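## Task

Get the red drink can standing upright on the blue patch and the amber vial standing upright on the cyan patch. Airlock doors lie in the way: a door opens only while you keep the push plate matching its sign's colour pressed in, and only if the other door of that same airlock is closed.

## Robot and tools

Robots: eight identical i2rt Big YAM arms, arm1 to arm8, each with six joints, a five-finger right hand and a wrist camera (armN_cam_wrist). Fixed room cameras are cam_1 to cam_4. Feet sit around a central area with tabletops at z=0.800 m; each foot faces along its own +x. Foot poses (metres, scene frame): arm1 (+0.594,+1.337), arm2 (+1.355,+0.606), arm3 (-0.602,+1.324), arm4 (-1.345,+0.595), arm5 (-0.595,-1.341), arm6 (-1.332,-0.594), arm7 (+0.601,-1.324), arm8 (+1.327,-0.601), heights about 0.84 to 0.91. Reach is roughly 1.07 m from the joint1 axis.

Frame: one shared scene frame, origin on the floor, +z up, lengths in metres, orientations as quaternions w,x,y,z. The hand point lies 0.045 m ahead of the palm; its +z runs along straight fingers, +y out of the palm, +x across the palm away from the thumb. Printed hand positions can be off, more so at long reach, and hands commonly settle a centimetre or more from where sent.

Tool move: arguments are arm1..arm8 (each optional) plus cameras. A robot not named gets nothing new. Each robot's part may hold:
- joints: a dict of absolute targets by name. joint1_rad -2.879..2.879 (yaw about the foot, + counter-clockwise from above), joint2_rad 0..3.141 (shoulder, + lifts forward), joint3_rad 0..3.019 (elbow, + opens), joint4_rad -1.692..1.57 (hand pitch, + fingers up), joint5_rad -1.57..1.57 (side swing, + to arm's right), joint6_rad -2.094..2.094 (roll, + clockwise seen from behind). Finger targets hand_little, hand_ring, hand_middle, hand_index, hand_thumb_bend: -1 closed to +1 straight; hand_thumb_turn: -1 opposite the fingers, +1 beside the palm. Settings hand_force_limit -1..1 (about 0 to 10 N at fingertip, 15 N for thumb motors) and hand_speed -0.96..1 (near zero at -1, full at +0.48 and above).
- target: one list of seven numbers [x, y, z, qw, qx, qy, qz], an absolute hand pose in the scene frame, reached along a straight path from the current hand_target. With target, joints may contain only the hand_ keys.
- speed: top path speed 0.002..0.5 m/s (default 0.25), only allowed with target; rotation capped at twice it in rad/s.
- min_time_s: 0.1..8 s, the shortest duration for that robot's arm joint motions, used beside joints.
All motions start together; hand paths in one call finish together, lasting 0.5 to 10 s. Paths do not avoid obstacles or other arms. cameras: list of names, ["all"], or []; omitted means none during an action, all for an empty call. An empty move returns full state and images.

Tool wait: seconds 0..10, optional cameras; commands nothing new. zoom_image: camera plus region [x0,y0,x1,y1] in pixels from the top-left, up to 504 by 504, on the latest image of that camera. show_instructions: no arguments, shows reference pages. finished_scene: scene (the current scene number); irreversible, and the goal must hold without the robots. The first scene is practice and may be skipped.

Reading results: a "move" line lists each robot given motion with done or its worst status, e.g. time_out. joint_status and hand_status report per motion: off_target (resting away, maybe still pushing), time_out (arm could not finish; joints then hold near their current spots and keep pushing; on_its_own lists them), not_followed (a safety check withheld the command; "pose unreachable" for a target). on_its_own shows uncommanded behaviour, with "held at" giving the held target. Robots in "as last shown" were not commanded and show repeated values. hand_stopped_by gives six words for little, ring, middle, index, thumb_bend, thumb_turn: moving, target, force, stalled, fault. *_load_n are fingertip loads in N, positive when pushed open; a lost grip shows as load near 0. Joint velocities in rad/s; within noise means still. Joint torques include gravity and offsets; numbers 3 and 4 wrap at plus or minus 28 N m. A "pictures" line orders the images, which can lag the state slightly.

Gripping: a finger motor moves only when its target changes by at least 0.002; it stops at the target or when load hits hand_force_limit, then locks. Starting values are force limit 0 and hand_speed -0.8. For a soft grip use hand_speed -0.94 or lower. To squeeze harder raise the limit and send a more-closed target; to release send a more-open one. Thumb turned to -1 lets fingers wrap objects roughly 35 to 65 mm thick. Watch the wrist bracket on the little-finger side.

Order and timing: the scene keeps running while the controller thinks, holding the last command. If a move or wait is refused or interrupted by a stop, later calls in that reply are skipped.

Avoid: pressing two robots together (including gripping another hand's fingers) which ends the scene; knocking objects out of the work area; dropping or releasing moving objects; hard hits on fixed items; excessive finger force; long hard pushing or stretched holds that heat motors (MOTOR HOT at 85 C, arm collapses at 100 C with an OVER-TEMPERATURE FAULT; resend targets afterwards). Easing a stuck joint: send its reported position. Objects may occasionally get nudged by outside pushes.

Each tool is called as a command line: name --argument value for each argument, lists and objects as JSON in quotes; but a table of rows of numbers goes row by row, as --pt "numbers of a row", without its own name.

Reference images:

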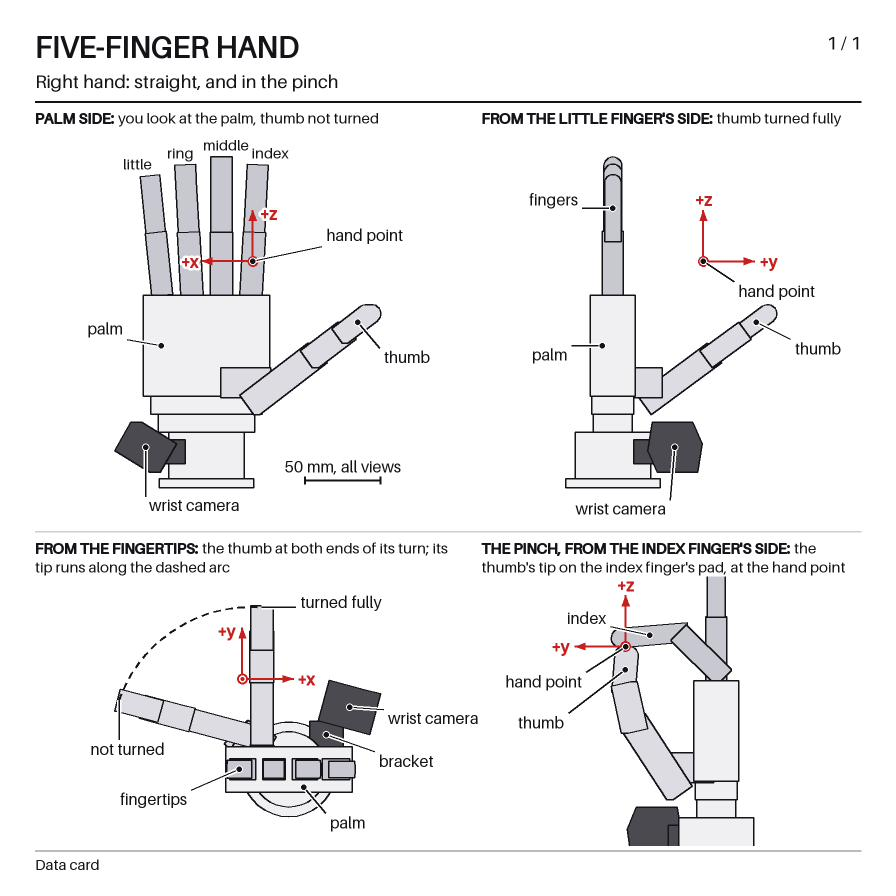

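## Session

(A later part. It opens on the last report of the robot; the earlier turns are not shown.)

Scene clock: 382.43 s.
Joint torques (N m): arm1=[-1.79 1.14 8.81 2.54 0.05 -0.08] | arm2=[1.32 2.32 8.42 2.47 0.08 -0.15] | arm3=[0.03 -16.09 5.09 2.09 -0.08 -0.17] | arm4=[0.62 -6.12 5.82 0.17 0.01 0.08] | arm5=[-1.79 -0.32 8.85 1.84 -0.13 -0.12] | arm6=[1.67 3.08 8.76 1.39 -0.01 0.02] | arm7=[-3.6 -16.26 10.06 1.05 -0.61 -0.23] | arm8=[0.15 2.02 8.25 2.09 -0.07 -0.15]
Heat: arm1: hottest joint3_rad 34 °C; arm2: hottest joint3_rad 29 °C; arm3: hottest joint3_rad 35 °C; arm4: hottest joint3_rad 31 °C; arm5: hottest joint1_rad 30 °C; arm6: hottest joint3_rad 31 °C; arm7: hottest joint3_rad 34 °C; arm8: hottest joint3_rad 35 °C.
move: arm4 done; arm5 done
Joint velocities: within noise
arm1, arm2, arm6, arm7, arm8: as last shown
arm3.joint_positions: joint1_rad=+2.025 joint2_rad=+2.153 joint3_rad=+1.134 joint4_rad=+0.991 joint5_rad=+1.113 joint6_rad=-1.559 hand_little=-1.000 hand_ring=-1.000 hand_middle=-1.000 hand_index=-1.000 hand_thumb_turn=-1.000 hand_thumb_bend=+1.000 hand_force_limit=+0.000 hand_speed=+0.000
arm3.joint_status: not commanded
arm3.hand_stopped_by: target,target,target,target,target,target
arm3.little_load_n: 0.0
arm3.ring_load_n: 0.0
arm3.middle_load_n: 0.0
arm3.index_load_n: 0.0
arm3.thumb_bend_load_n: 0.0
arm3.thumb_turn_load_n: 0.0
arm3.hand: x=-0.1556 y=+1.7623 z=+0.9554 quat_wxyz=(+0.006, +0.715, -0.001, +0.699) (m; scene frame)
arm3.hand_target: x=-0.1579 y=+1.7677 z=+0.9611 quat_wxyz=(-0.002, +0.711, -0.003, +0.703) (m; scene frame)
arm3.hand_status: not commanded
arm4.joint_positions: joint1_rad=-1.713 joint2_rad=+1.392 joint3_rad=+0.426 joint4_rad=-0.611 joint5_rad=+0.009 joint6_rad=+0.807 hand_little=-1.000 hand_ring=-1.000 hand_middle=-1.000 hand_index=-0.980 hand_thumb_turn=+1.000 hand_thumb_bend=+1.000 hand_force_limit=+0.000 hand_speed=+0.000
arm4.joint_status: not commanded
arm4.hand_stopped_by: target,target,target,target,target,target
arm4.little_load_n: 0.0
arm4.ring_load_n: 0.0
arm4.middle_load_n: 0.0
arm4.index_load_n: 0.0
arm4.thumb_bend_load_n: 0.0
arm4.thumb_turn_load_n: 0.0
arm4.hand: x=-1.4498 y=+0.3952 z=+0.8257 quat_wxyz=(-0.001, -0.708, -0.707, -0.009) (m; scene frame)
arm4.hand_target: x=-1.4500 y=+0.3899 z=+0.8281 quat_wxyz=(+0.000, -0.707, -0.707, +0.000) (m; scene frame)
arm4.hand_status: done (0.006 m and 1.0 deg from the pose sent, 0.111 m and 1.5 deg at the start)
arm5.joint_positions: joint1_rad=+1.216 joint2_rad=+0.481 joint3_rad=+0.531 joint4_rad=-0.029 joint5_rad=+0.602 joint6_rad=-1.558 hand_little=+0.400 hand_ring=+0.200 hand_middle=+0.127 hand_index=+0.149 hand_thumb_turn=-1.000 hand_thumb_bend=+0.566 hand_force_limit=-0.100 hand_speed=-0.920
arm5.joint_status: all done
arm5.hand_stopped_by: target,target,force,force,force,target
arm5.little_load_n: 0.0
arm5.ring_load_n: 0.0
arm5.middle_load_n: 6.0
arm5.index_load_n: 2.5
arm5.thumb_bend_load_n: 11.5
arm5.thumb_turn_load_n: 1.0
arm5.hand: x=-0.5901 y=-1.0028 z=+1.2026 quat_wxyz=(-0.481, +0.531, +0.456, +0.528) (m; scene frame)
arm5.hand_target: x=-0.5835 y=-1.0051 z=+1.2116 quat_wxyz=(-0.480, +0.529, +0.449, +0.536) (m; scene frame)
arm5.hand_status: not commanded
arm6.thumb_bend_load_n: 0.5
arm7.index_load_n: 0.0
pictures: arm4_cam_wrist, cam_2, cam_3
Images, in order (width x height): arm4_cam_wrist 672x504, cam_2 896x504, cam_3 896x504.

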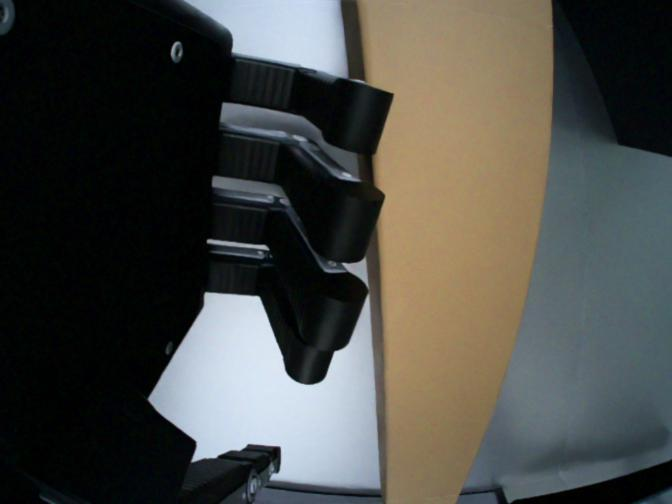

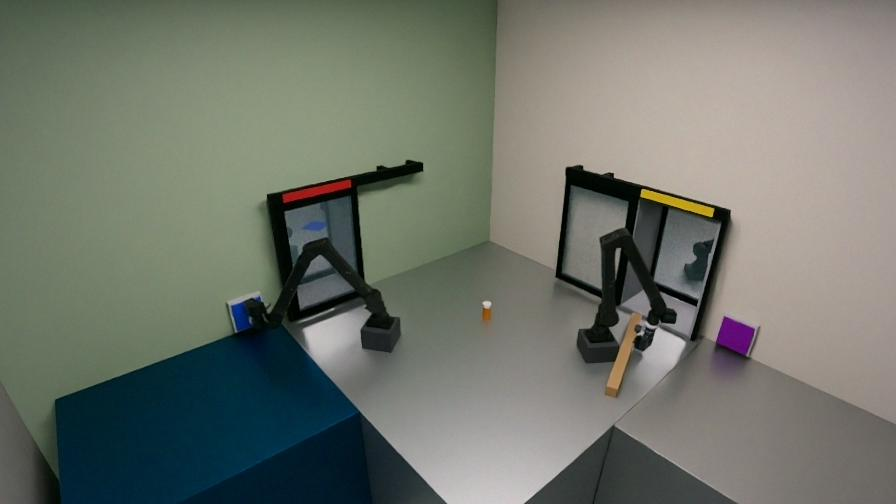

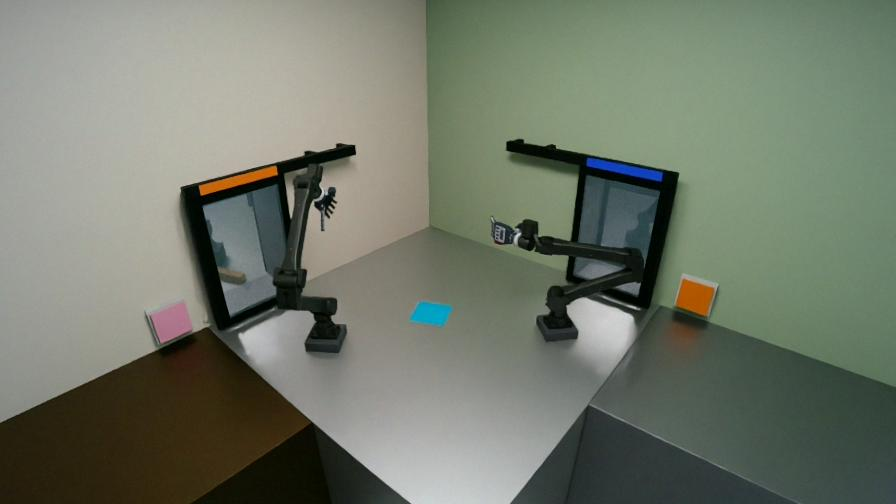

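move --arm4 '{"target":[-1.48,0.39,1.02,0,0.7071,0.7071,0],"speed":0.25}' --arm5 '{"joints":{"joint1_rad":-1.0085,"joint2_rad":0.47,"joint3_rad":0.54,"joint4_rad":-0.03,"joint5_rad":-0.175},"min_time_s":4}' --cameras '["cam_2","cam_3","arm4_cam_wrist","arm5_cam_wrist"]'

zoom_image --camera "cam_2" --region '[590, 270, 720, 410]'

Scene clock: 396.60 s.
Joint torques (N m): arm1=[-1.73 1.08 8.83 2.55 0.05 -0.09] | arm2=[1.9 1.79 8.23 2.39 0.04 -0.1] | arm3=[-0.03 -15.91 5.09 2.1 -0.08 -0.17] | arm4=[-1.96 -4.37 14.06 -0.38 0.01 -0.17] | arm5=[-1.73 -0.62 9.16 2.04 -0.12 -0.13] | arm6=[1.67 3.08 8.77 1.37 0 0] | arm7=[-3.6 -16.26 10.06 1.05 -0.61 -0.23] | arm8=[0.15 2.08 8.24 2.09 -0.06 -0.15]
Heat: arm1: hottest joint3_rad 34 °C; arm2: hottest joint3_rad 29 °C; arm3: hottest joint3_rad 35 °C; arm4: hottest joint3_rad 31 °C; arm5: hottest joint3_rad 31 °C; arm6: hottest joint3_rad 31 °C; arm7: hottest joint3_rad 34 °C; arm8: hottest joint3_rad 35 °C.
move: arm4 off_target; arm5 done
Joint velocities: within noise
arm1, arm2, arm3, arm6, arm8: as last shown
arm3.thumb_turn_load_n: 0.5
arm4.joint_positions: joint1_rad=-1.757 joint2_rad=+1.040 joint3_rad=+0.733 joint4_rad=-1.301 joint5_rad=+0.009 joint6_rad=+0.759 hand_little=-1.000 hand_ring=-1.000 hand_middle=-1.000 hand_index=-0.980 hand_thumb_turn=+1.000 hand_thumb_bend=+1.000 hand_force_limit=+0.000 hand_speed=+0.000
arm4.joint_status: not commanded
arm4.hand_stopped_by: target,target,target,target,target,target
arm4.little_load_n: 0.0
arm4.ring_load_n: 0.0
arm4.middle_load_n: 0.0
arm4.index_load_n: 0.0
arm4.thumb_bend_load_n: -0.5
arm4.thumb_turn_load_n: 0.0
arm4.hand: x=-1.4640 y=+0.3988 z=+1.0014 quat_wxyz=(-0.001, -0.706, -0.708, -0.025) (m; scene frame)
arm4.hand_target: x=-1.4793 y=+0.3904 z=+1.0196 quat_wxyz=(+0.000, -0.707, -0.707, +0.000) (m; scene frame)
arm4.hand_status: off_target (0.026 m and 2.8 deg from the pose sent, 0.197 m and 1.0 deg at the start)
arm5.joint_positions: joint1_rad=-0.993 joint2_rad=+0.481 joint3_rad=+0.528 joint4_rad=-0.031 joint5_rad=-0.173 joint6_rad=-1.558 hand_little=+0.400 hand_ring=+0.200 hand_middle=+0.127 hand_index=+0.149 hand_thumb_turn=-1.000 hand_thumb_bend=+0.566 hand_force_limit=-0.100 hand_speed=-0.920
arm5.joint_status: all done
arm5.hand_stopped_by: target,target,force,force,force,target
arm5.little_load_n: 0.0
arm5.ring_load_n: 0.0
arm5.middle_load_n: 6.0
arm5.index_load_n: 2.5
arm5.thumb_bend_load_n: 11.5
arm5.thumb_turn_load_n: 1.5
arm5.hand: x=-0.2268 y=-1.4274 z=+1.1987 quat_wxyz=(-0.010, +0.703, +0.000, +0.711) (m; scene frame)
arm5.hand_target: x=-0.2306 y=-1.4325 z=+1.2115 quat_wxyz=(+0.000, +0.694, +0.001, +0.720) (m; scene frame)
arm5.hand_status: not commanded
arm6.thumb_bend_load_n: 0.0
arm7.joint_positions: joint1_rad=+1.897 joint2_rad=+2.123 joint3_rad=+1.212 joint4_rad=+0.905 joint5_rad=+0.985 joint6_rad=-1.566 hand_little=-1.000 hand_ring=-1.000 hand_middle=-1.000 hand_index=-1.000 hand_thumb_turn=-1.000 hand_thumb_bend=+1.000 hand_force_limit=+0.000 hand_speed=+0.000
arm7.joint_status: not commanded
arm7.hand_stopped_by: target,target,target,target,target,target
arm7.little_load_n: 0.0
arm7.ring_load_n: -3.0
arm7.middle_load_n: 0.0
arm7.index_load_n: 0.0
arm7.thumb_bend_load_n: 0.0
arm7.thumb_turn_load_n: 0.5
arm7.hand: x=+0.0915 y=-1.7662 z=+0.9472 quat_wxyz=(-0.702, -0.011, +0.712, -0.006) (m; scene frame)
arm7.hand_target: x=+0.0635 y=-1.7631 z=+0.9556 quat_wxyz=(-0.707, +0.000, +0.707, +0.000) (m; scene frame)
arm7.hand_status: not commanded
arm8.little_load_n: -0.5
arm8.index_load_n: -0.5
pictures: arm4_cam_wrist, arm5_cam_wrist, cam_2, cam_3
Images, in order (width x height): arm4_cam_wrist 672x504, arm5_cam_wrist 672x504, cam_2 896x504, cam_3 896x504.

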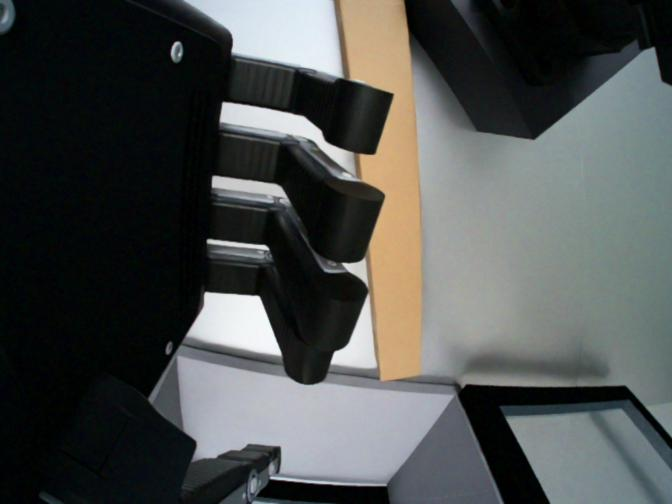

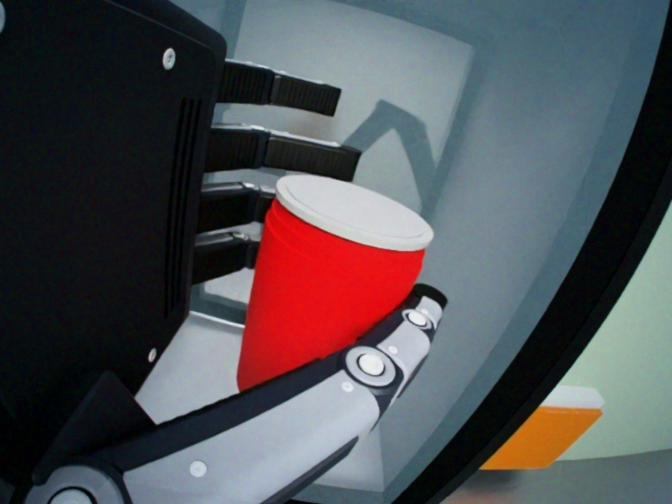

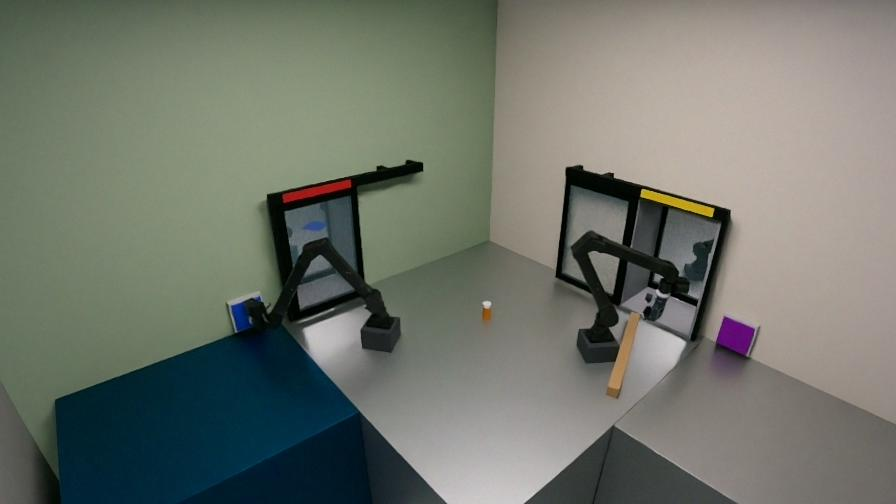

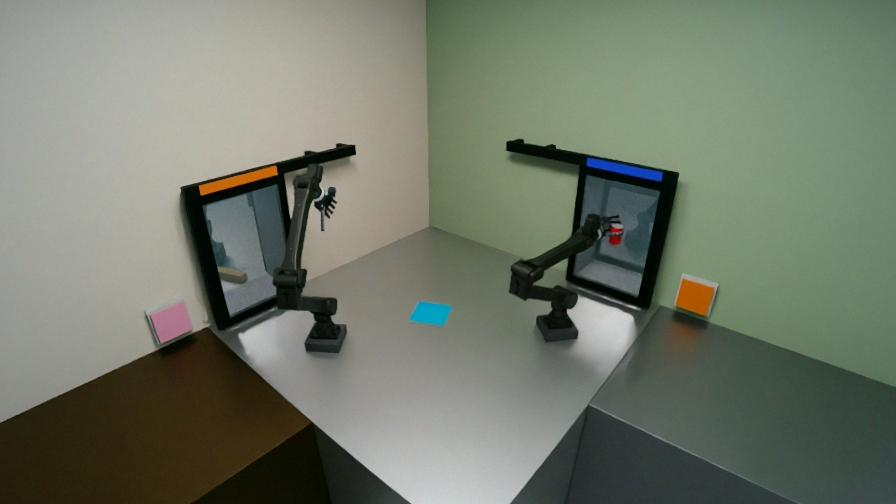

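Scaled by 3.600 from the camera's 896x504 image, which has a finer 1280x720 frame.

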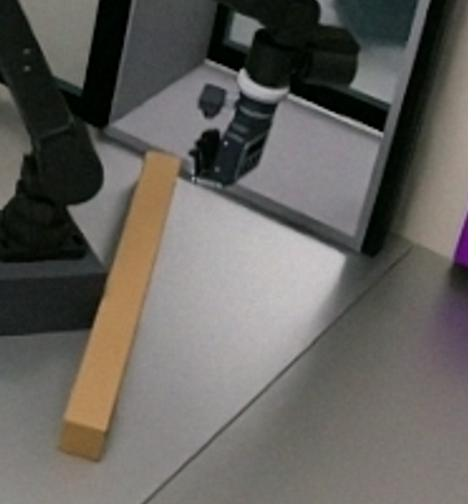

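move --arm4 '{"joints":{"joint1_rad":-0.3,"joint2_rad":0.6,"joint3_rad":1.0,"joint4_rad":-0.8,"joint5_rad":1.0,"joint6_rad":-1.571},"min_time_s":3}' --arm3 '{"target":[-0.064,1.765,0.945,0,0.7071,0,0.7071],"speed":0.06}' --cameras '["cam_2","cam_3"]'

Scene clock: 420.33 s.
Joint torques (N m): arm1=[-1.67 1.14 8.79 2.55 0.04 -0.08] | arm2=[1.2 2.02 8.08 2.61 0.08 -0.22] | arm3=[-5.54 -14.68 10.82 1.29 -1.32 -0.14] | arm4=[0.56 0.09 15.83 1.85 0.48 -0.21] | arm5=[-1.79 -0.62 9.16 2.06 -0.12 -0.13] | arm6=[1.61 2.96 8.84 1.39 -0.02 0.01] | arm7=[-3.6 -16.26 10.07 1.05 -0.61 -0.23] | arm8=[0.26 2.02 8.24 2.1 -0.07 -0.15]
Heat: arm1: hottest joint3_rad 34 °C; arm2: hottest joint3_rad 29 °C; arm3: hottest joint3_rad 35 °C; arm4: hottest joint3_rad 33 °C; arm5: hottest joint3_rad 31 °C; arm6: hottest joint3_rad 31 °C; arm7: hottest joint3_rad 35 °C; arm8: hottest joint3_rad 35 °C.
move: arm3 off_target; arm4 done
Joint velocities: within noise
arm1, arm2, arm5, arm6, arm7, arm8: as last shown
arm3.joint_positions: joint1_rad=+1.957 joint2_rad=+2.223 joint3_rad=+1.200 joint4_rad=+0.991 joint5_rad=+1.000 joint6_rad=-1.588 hand_little=-1.000 hand_ring=-1.001 hand_middle=-1.000 hand_index=-1.000 hand_thumb_turn=-1.000 hand_thumb_bend=+1.000 hand_force_limit=+0.000 hand_speed=+0.000
arm3.joint_status: not commanded
arm3.hand_stopped_by: target,target,target,target,target,target
arm3.little_load_n: 0.0
arm3.ring_load_n: -6.0
arm3.middle_load_n: 0.0
arm3.index_load_n: 0.0
arm3.thumb_bend_load_n: 0.0
arm3.thumb_turn_load_n: 0.5
arm3.hand: x=-0.1108 y=+1.7674 z=+0.9355 quat_wxyz=(+0.000, +0.716, +0.026, +0.697) (m; scene frame)
arm3.hand_target: x=-0.0675 y=+1.7610 z=+0.9466 quat_wxyz=(+0.000, +0.707, +0.000, +0.708) (m; scene frame)
arm3.hand_status: off_target (0.048 m and 3.4 deg from the pose sent, 0.092 m and 1.5 deg at the start)
arm4.joint_positions: joint1_rad=-0.316 joint2_rad=+0.603 joint3_rad=+0.947 joint4_rad=-0.816 joint5_rad=+0.997 joint6_rad=-1.557 hand_little=-1.000 hand_ring=-1.000 hand_middle=-1.000 hand_index=-0.980 hand_thumb_turn=+1.000 hand_thumb_bend=+1.000 hand_force_limit=+0.000 hand_speed=+0.000
arm4.joint_status: all done
arm4.hand_stopped_by: target,target,target,target,target,target
arm4.little_load_n: 0.0
arm4.ring_load_n: 0.0
arm4.middle_load_n: 0.0
arm4.index_load_n: 0.0
arm4.thumb_bend_load_n: 0.0
arm4.thumb_turn_load_n: 0.0
arm4.hand: x=-1.3872 y=+0.3110 z=+1.3376 quat_wxyz=(+0.565, +0.549, -0.570, +0.233) (m; scene frame)
arm4.hand_target: x=-1.3853 y=+0.3126 z=+1.3651 quat_wxyz=(+0.569, +0.535, -0.568, +0.260) (m; scene frame)
arm4.hand_status: not commanded
arm5.index_load_n: 2.0
arm8.little_load_n: 0.0
arm8.index_load_n: 0.0
pictures: cam_2, cam_3
Images, in order (width x height): cam_2 896x504, cam_3 896x504.

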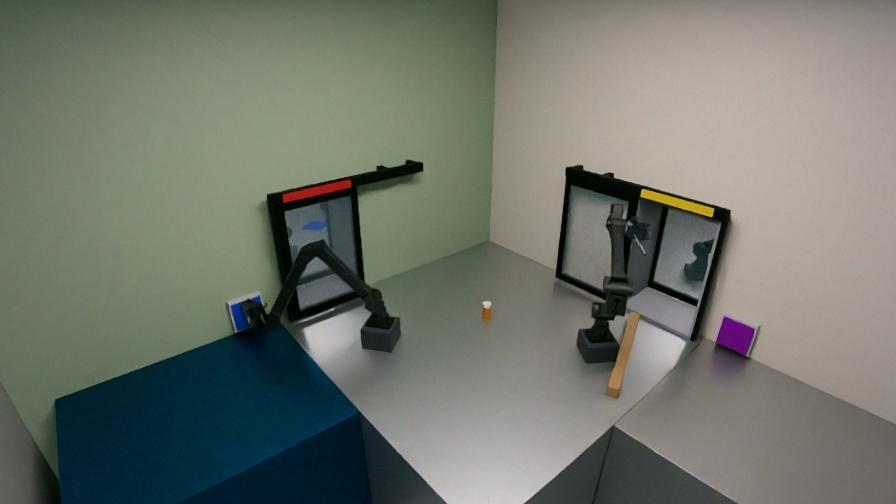

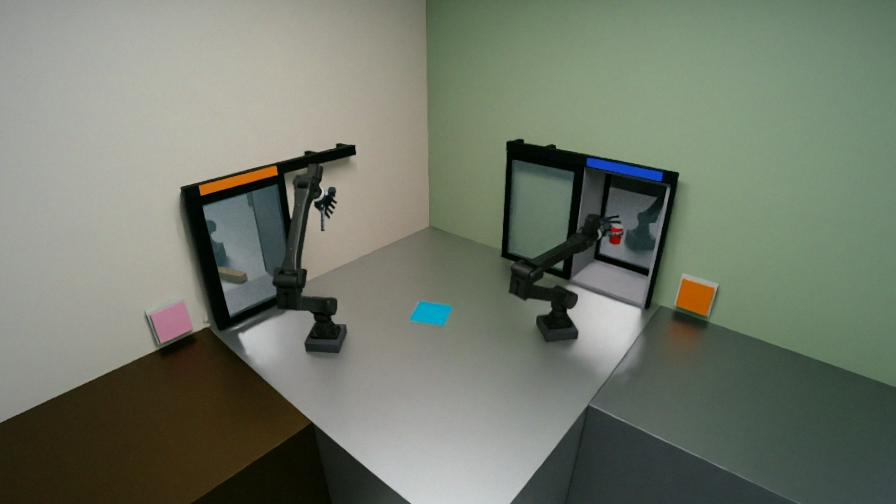

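move --arm3 '{"target":[-0.088,1.765,0.945,0,0.7071,0,0.7071],"speed":0.1}' --arm4 '{"joints":{"joint1_rad":1.306,"joint2_rad":1.87,"joint3_rad":1.024,"joint4_rad":0.846,"joint5_rad":1.119,"joint6_rad":-1.571,"hand_little":1,"hand_ring":1,"hand_middle":1,"hand_index":1,"hand_thumb_turn":-1,"hand_thumb_bend":-0.8},"min_time_s":4}' --arm5 '{"target":[0.005,-1.400,1.21,0,0.7071,0,0.7071],"speed":0.15}' --cameras '["cam_2","cam_3","arm4_cam_wrist","arm5_cam_wrist"]'

zoom_image --camera "cam_2" --region '[430, 240, 570, 350]'

Scene clock: 435.57 s.
Joint torques (N m): arm1=[-1.79 1.08 8.81 2.55 0.05 -0.08] | arm2=[1.2 2.26 8.23 2.41 0.08 -0.13] | arm3=[-3.19 -15.5 8.32 2.02 -0.13 -0.11] | arm4=[-0.56 -13.45 11.86 1.89 0.15 -0.17] | arm5=[0.79 -8.76 13.35 3.48 0.02 -0.16] | arm6=[1.49 2.96 8.77 1.33 0 0.01] | arm7=[-3.55 -16.26 10.07 1.05 -0.61 -0.23] | arm8=[0.15 2.02 8.24 2.1 -0.06 -0.15]
Heat: arm1: hottest joint3_rad 34 °C; arm2: hottest joint3_rad 29 °C; arm3: hottest joint3_rad 36 °C; arm4: hottest joint3_rad 36 °C; arm5: hottest joint3_rad 32 °C; arm6: hottest joint3_rad 31 °C; arm7: hottest joint3_rad 35 °C; arm8: hottest joint3_rad 35 °C.
move: arm3 off_target; arm4 done; arm5 off_target
Joint velocities: within noise
arm1, arm2, arm6, arm7, arm8: as last shown
arm3.joint_positions: joint1_rad=+1.959 joint2_rad=+2.223 joint3_rad=+1.200 joint4_rad=+0.991 joint5_rad=+1.006 joint6_rad=-1.590 hand_little=-1.000 hand_ring=-1.001 hand_middle=-1.000 hand_index=-1.000 hand_thumb_turn=-1.000 hand_thumb_bend=+1.000 hand_force_limit=+0.000 hand_speed=+0.000
arm3.joint_status: not commanded
arm3.hand_stopped_by: target,target,target,target,target,target
arm3.little_load_n: 0.0
arm3.ring_load_n: -2.5
arm3.middle_load_n: 0.0
arm3.index_load_n: 0.0
arm3.thumb_bend_load_n: 0.0
arm3.thumb_turn_load_n: 0.0
arm3.hand: x=-0.1120 y=+1.7671 z=+0.9357 quat_wxyz=(+0.002, +0.716, +0.025, +0.697) (m; scene frame)
arm3.hand_target: x=-0.0890 y=+1.7638 z=+0.9454 quat_wxyz=(+0.000, +0.707, +0.000, +0.707) (m; scene frame)
arm3.hand_status: off_target (0.026 m and 3.3 deg from the pose sent, 0.025 m and 3.4 deg at the start)
arm4.joint_positions: joint1_rad=+1.301 joint2_rad=+1.869 joint3_rad=+0.982 joint4_rad=+0.830 joint5_rad=+1.117 joint6_rad=-1.558 hand_little=+1.000 hand_ring=+1.000 hand_middle=+1.000 hand_index=+1.000 hand_thumb_turn=-1.000 hand_thumb_bend=-0.800 hand_force_limit=+0.000 hand_speed=+0.000
arm4.joint_status: all done
arm4.hand_stopped_by: target,target,target,target,target,target
arm4.little_load_n: 0.0
arm4.ring_load_n: 0.0
arm4.middle_load_n: 0.0
arm4.index_load_n: 0.0
arm4.thumb_bend_load_n: 0.0
arm4.thumb_turn_load_n: 0.0
arm4.hand: x=-0.7984 y=+0.7790 z=+1.0422 quat_wxyz=(+0.164, +0.696, -0.144, +0.684) (m; scene frame)
arm4.hand_target: x=-0.7888 y=+0.7897 z=+1.0594 quat_wxyz=(+0.152, +0.685, -0.155, +0.696) (m; scene frame)
arm4.hand_status: not commanded
arm5.joint_positions: joint1_rad=-0.839 joint2_rad=+1.229 joint3_rad=+0.851 joint4_rad=+0.264 joint5_rad=+0.009 joint6_rad=-1.558 hand_little=+0.400 hand_ring=+0.200 hand_middle=+0.127 hand_index=+0.149 hand_thumb_turn=-1.000 hand_thumb_bend=+0.566 hand_force_limit=-0.100 hand_speed=-0.920
arm5.joint_status: not commanded
arm5.hand_stopped_by: target,target,force,force,force,target
arm5.little_load_n: 0.0
arm5.ring_load_n: 0.0
arm5.middle_load_n: 6.0
arm5.index_load_n: 2.5
arm5.thumb_bend_load_n: 11.5
arm5.thumb_turn_load_n: 1.5
arm5.hand: x=-0.0177 y=-1.4071 z=+1.1484 quat_wxyz=(-0.001, +0.747, -0.011, +0.664) (m; scene frame)
arm5.hand_target: x=-0.0016 y=-1.3997 z=+1.2095 quat_wxyz=(+0.000, +0.707, -0.001, +0.707) (m; scene frame)
arm5.hand_status: off_target (0.066 m and 6.9 deg from the pose sent, 0.234 m and 1.4 deg at the start)
arm6.thumb_turn_load_n: 0.5
arm8.index_load_n: -0.5
pictures: arm4_cam_wrist, arm5_cam_wrist, cam_2, cam_3
Images, in order (width x height): arm4_cam_wrist 672x504, arm5_cam_wrist 672x504, cam_2 896x504, cam_3 896x504.

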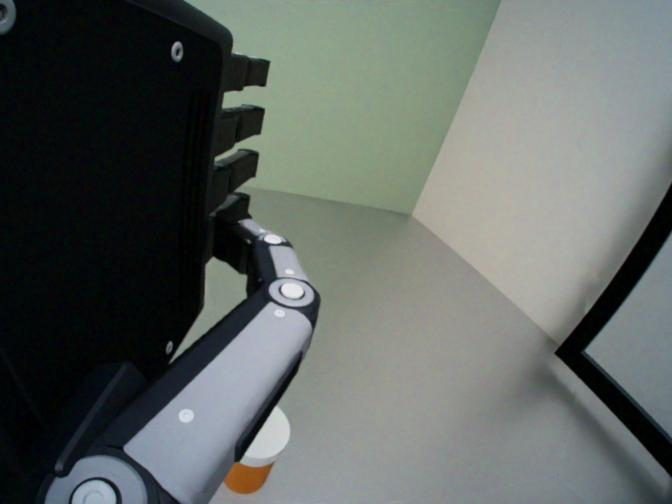

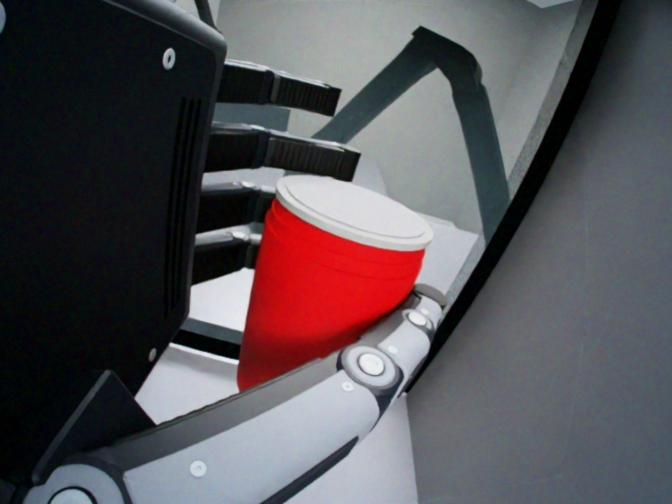

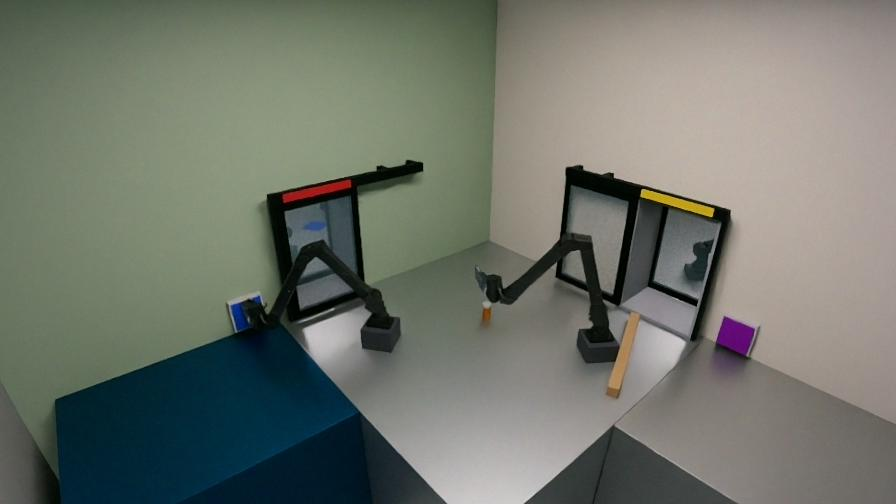

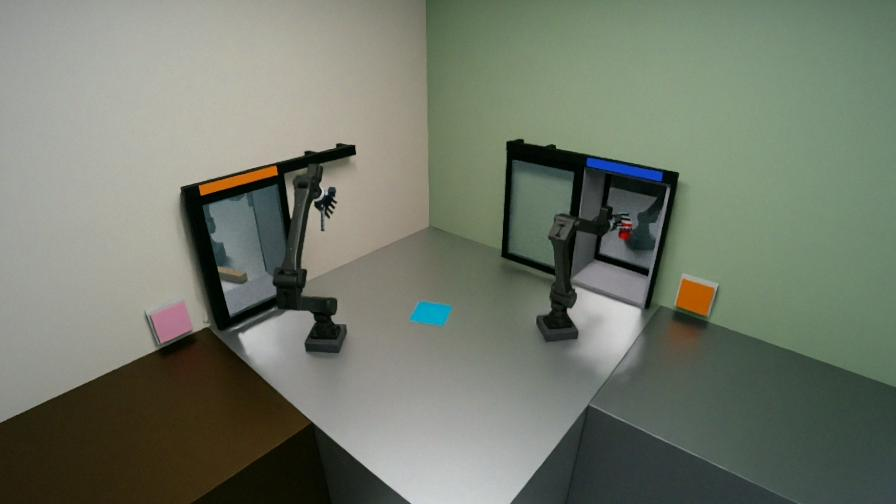

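Scaled by 3.600 from the camera's 896x504 image, which has a finer 1280x720 frame.

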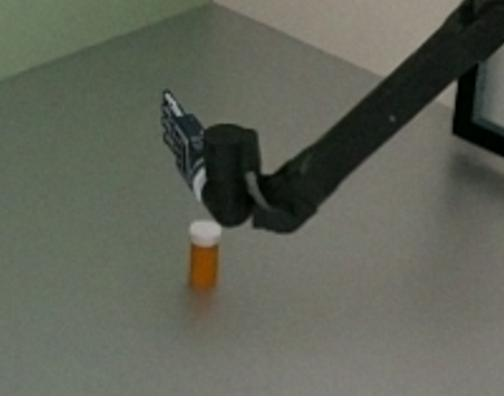

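move --arm4 '{"target":[-0.745,0.786,0.985,0.153,0.6903,-0.153,0.6903],"speed":0.12}' --arm5 '{"target":[0.015,-1.393,1.05,0,0.676,0,0.737],"speed":0.12}' --cameras '["cam_3","arm4_cam_wrist","arm5_cam_wrist"]'

Scene clock: 451.23 s.
Joint torques (N m): arm1=[-1.79 0.97 8.8 2.55 0.04 -0.08] | arm2=[2.26 2.55 8.35 2.45 0.07 -0.15] | arm3=[-3.19 -15.56 8.35 2.02 -0.13 -0.11] | arm4=[-2.08 -14.74 10.7 1.94 -0.01 -0.02] | arm5=[1.03 -11.87 6.54 3.44 0.03 -0.18] | arm6=[1.67 3.14 8.73 1.37 0 0] | arm7=[-3.6 -16.21 10.06 1.05 -0.61 -0.23] | arm8=[0.15 2.02 8.24 2.07 -0.07 -0.15]
Heat: arm1: hottest joint3_rad 34 °C; arm2: hottest joint3_rad 29 °C; arm3: hottest joint3_rad 36 °C; arm4: hottest joint3_rad 35 °C; arm5: hottest joint3_rad 34 °C; arm6: hottest joint3_rad 31 °C; arm7: hottest joint3_rad 35 °C; arm8: hottest joint3_rad 35 °C.
move: arm4 off_target; arm5 off_target
Joint velocities: within noise
arm1, arm2, arm3, arm6, arm7, arm8: as last shown
arm1.middle_load_n: -0.5
arm2.thumb_bend_load_n: 0.5
arm3.ring_load_n: -3.0
arm3.index_load_n: -0.5
arm3.thumb_turn_load_n: 0.5
arm4.joint_positions: joint1_rad=+1.266 joint2_rad=+2.070 joint3_rad=+1.074 joint4_rad=+0.917 joint5_rad=+1.066 joint6_rad=-1.558 hand_little=+1.000 hand_ring=+1.000 hand_middle=+1.000 hand_index=+1.000 hand_thumb_turn=-1.000 hand_thumb_bend=-0.800 hand_force_limit=+0.000 hand_speed=+0.000
arm4.joint_status: not commanded
arm4.hand_stopped_by: target,target,target,target,target,target
arm4.little_load_n: 0.0
arm4.ring_load_n: 0.0
arm4.middle_load_n: 0.0
arm4.index_load_n: 0.0
arm4.thumb_bend_load_n: 0.0
arm4.thumb_turn_load_n: 0.0
arm4.hand: x=-0.7598 y=+0.7854 z=+0.9737 quat_wxyz=(+0.164, +0.703, -0.133, +0.679) (m; scene frame)
arm4.hand_target: x=-0.7456 y=+0.7856 z=+0.9852 quat_wxyz=(+0.153, +0.690, -0.153, +0.690) (m; scene frame)
arm4.hand_status: off_target (0.019 m and 3.2 deg from the pose sent, 0.079 m and 2.0 deg at the start)
arm5.joint_positions: joint1_rad=-0.829 joint2_rad=+1.591 joint3_rad=+0.695 joint4_rad=+0.928 joint5_rad=+0.021 joint6_rad=-1.558 hand_little=+0.400 hand_ring=+0.200 hand_middle=+0.127 hand_index=+0.149 hand_thumb_turn=-1.000 hand_thumb_bend=+0.566 hand_force_limit=-0.100 hand_speed=-0.920
arm5.joint_status: not commanded
arm5.hand_stopped_by: target,target,force,force,force,target
arm5.little_load_n: 0.0
arm5.ring_load_n: 0.0
arm5.middle_load_n: 6.0
arm5.index_load_n: 2.0
arm5.thumb_bend_load_n: 11.5
arm5.thumb_turn_load_n: 1.0
arm5.hand: x=+0.0102 y=-1.4026 z=+1.0276 quat_wxyz=(-0.001, +0.697, -0.012, +0.717) (m; scene frame)
arm5.hand_target: x=+0.0145 y=-1.3932 z=+1.0499 quat_wxyz=(+0.000, +0.676, +0.000, +0.737) (m; scene frame)
arm5.hand_status: off_target (0.025 m and 3.6 deg from the pose sent, 0.105 m and 11.8 deg at the start)
arm6.thumb_turn_load_n: 0.0
arm8.ring_load_n: -0.5
arm8.index_load_n: 0.0
pictures: arm4_cam_wrist, arm5_cam_wrist, cam_3
Images, in order (width x height): arm4_cam_wrist 672x504, arm5_cam_wrist 672x504, cam_3 896x504.

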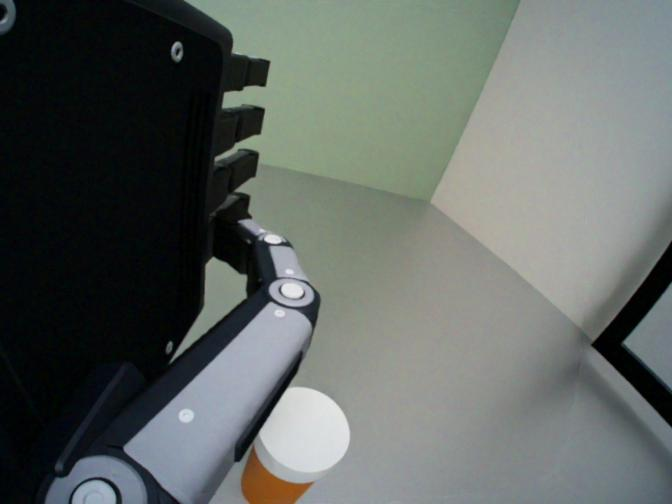

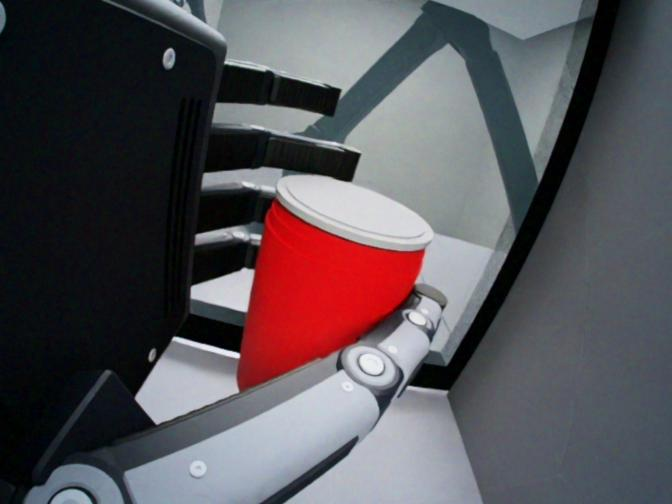

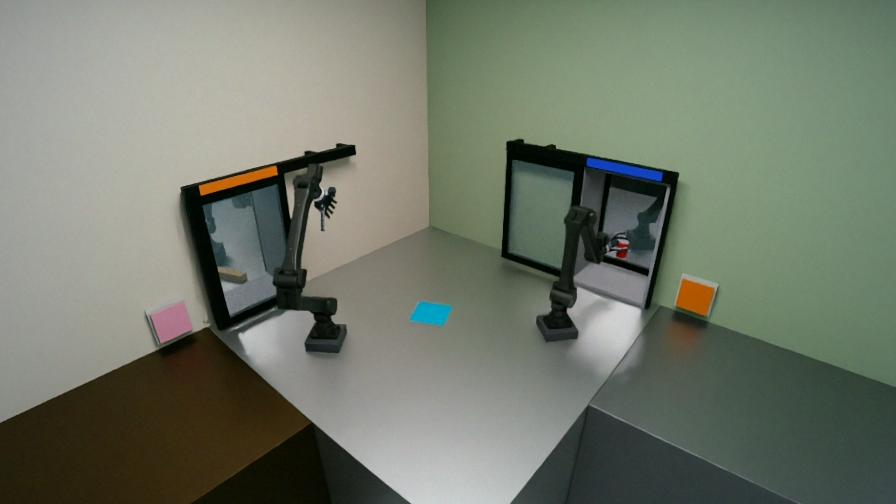

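move --arm4 '{"target":[-0.744,0.779,0.925,0.145,0.685,-0.158,0.695],"speed":0.08,"joints":{"hand_thumb_bend":1}}' --arm5 '{"target":[0.010,-1.393,0.925,0,0.681,0,0.732],"speed":0.08}' --cameras '["arm4_cam_wrist","arm5_cam_wrist"]'

Scene clock: 461.27 s.
Joint torques (N m): arm1=[-1.79 1.08 8.79 2.56 0.05 -0.08] | arm2=[2.14 2.02 8.28 2.5 0.11 -0.15] | arm3=[-3.25 -15.5 8.31 2 -0.13 -0.11] | arm4=[-2.14 -15.09 9.26 1.92 -0.04 0] | arm5=[0.97 -13.39 3.97 3.43 -0.02 -0.18] | arm6=[1.55 2.84 8.8 1.33 -0.01 0.01] | arm7=[-3.6 -16.21 10.06 1.05 -0.61 -0.23] | arm8=[0.21 2.08 8.25 2.07 -0.06 -0.15]
Heat: arm1: hottest joint3_rad 34 °C; arm2: hottest joint3_rad 29 °C; arm3: hottest joint3_rad 37 °C; arm4: hottest joint3_rad 34 °C; arm5: hottest joint3_rad 33 °C; arm6: hottest joint3_rad 31 °C; arm7: hottest joint3_rad 35 °C; arm8: hottest joint3_rad 35 °C.
move: arm4 off_target; arm5 off_target
Joint velocities: within noise
arm1, arm2, arm3, arm6, arm7, arm8: as last shown
arm1.middle_load_n: 0.0
arm2.thumb_bend_load_n: 0.0
arm3.ring_load_n: -2.5
arm3.index_load_n: 0.0
arm3.thumb_turn_load_n: 0.0
arm4.joint_positions: joint1_rad=+1.257 joint2_rad=+2.205 joint3_rad=+1.081 joint4_rad=+1.071 joint5_rad=+1.052 joint6_rad=-1.558 hand_little=+1.000 hand_ring=+1.000 hand_middle=+1.000 hand_index=+1.000 hand_thumb_turn=-1.000 hand_thumb_bend=+1.000 hand_force_limit=+0.000 hand_speed=+0.000
arm4.joint_status: all done
arm4.hand_stopped_by: target,target,target,target,target,target
arm4.little_load_n: 0.0
arm4.ring_load_n: 0.0
arm4.middle_load_n: 0.0
arm4.index_load_n: 0.0
arm4.thumb_bend_load_n: 0.0
arm4.thumb_turn_load_n: 0.5
arm4.hand: x=-0.7583 y=+0.7798 z=+0.9170 quat_wxyz=(+0.155, +0.698, -0.138, +0.685) (m; scene frame)
arm4.hand_target: x=-0.7446 y=+0.7788 z=+0.9253 quat_wxyz=(+0.145, +0.686, -0.158, +0.696) (m; scene frame)
arm4.hand_status: off_target (0.016 m and 3.1 deg from the pose sent, 0.052 m and 4.5 deg at the start)
arm5.joint_positions: joint1_rad=-0.829 joint2_rad=+1.947 joint3_rad=+0.660 joint4_rad=+1.311 joint5_rad=+0.022 joint6_rad=-1.558 hand_little=+0.400 hand_ring=+0.200 hand_middle=+0.127 hand_index=+0.149 hand_thumb_turn=-1.000 hand_thumb_bend=+0.566 hand_force_limit=-0.100 hand_speed=-0.920
arm5.joint_status: not commanded
arm5.hand_stopped_by: target,target,force,force,force,target
arm5.little_load_n: 0.0
arm5.ring_load_n: 0.0
arm5.middle_load_n: 6.0
arm5.index_load_n: 2.5
arm5.thumb_bend_load_n: 11.5
arm5.thumb_turn_load_n: 1.0
arm5.hand: x=+0.0047 y=-1.4021 z=+0.9070 quat_wxyz=(-0.001, +0.700, -0.012, +0.714) (m; scene frame)
arm5.hand_target: x=+0.0096 y=-1.3932 z=+0.9249 quat_wxyz=(+0.000, +0.681, +0.000, +0.732) (m; scene frame)
arm5.hand_status: off_target (0.021 m and 3.3 deg from the pose sent, 0.103 m and 2.9 deg at the start)
arm7.thumb_turn_load_n: 0.0
arm8.ring_load_n: 0.0
pictures: arm4_cam_wrist, arm5_cam_wrist
Images, in order (width x height): arm4_cam_wrist 672x504, arm5_cam_wrist 672x504.

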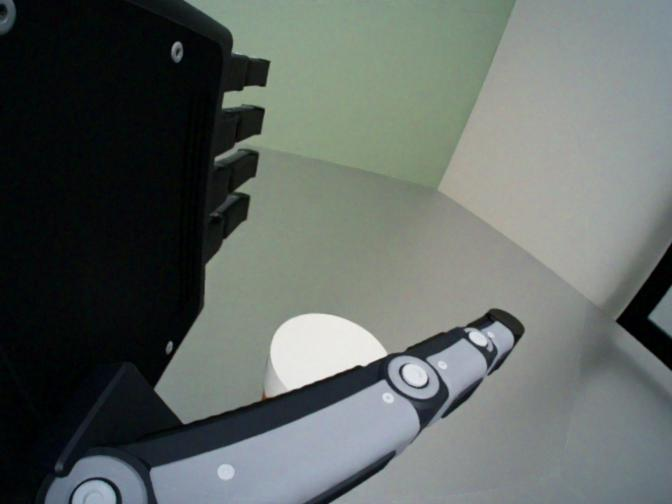

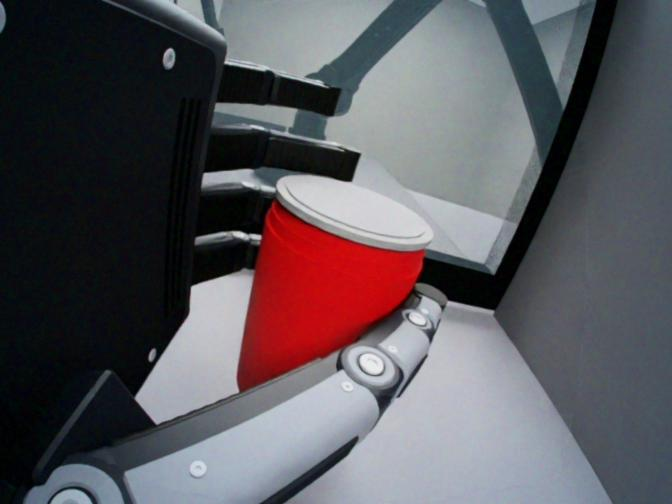

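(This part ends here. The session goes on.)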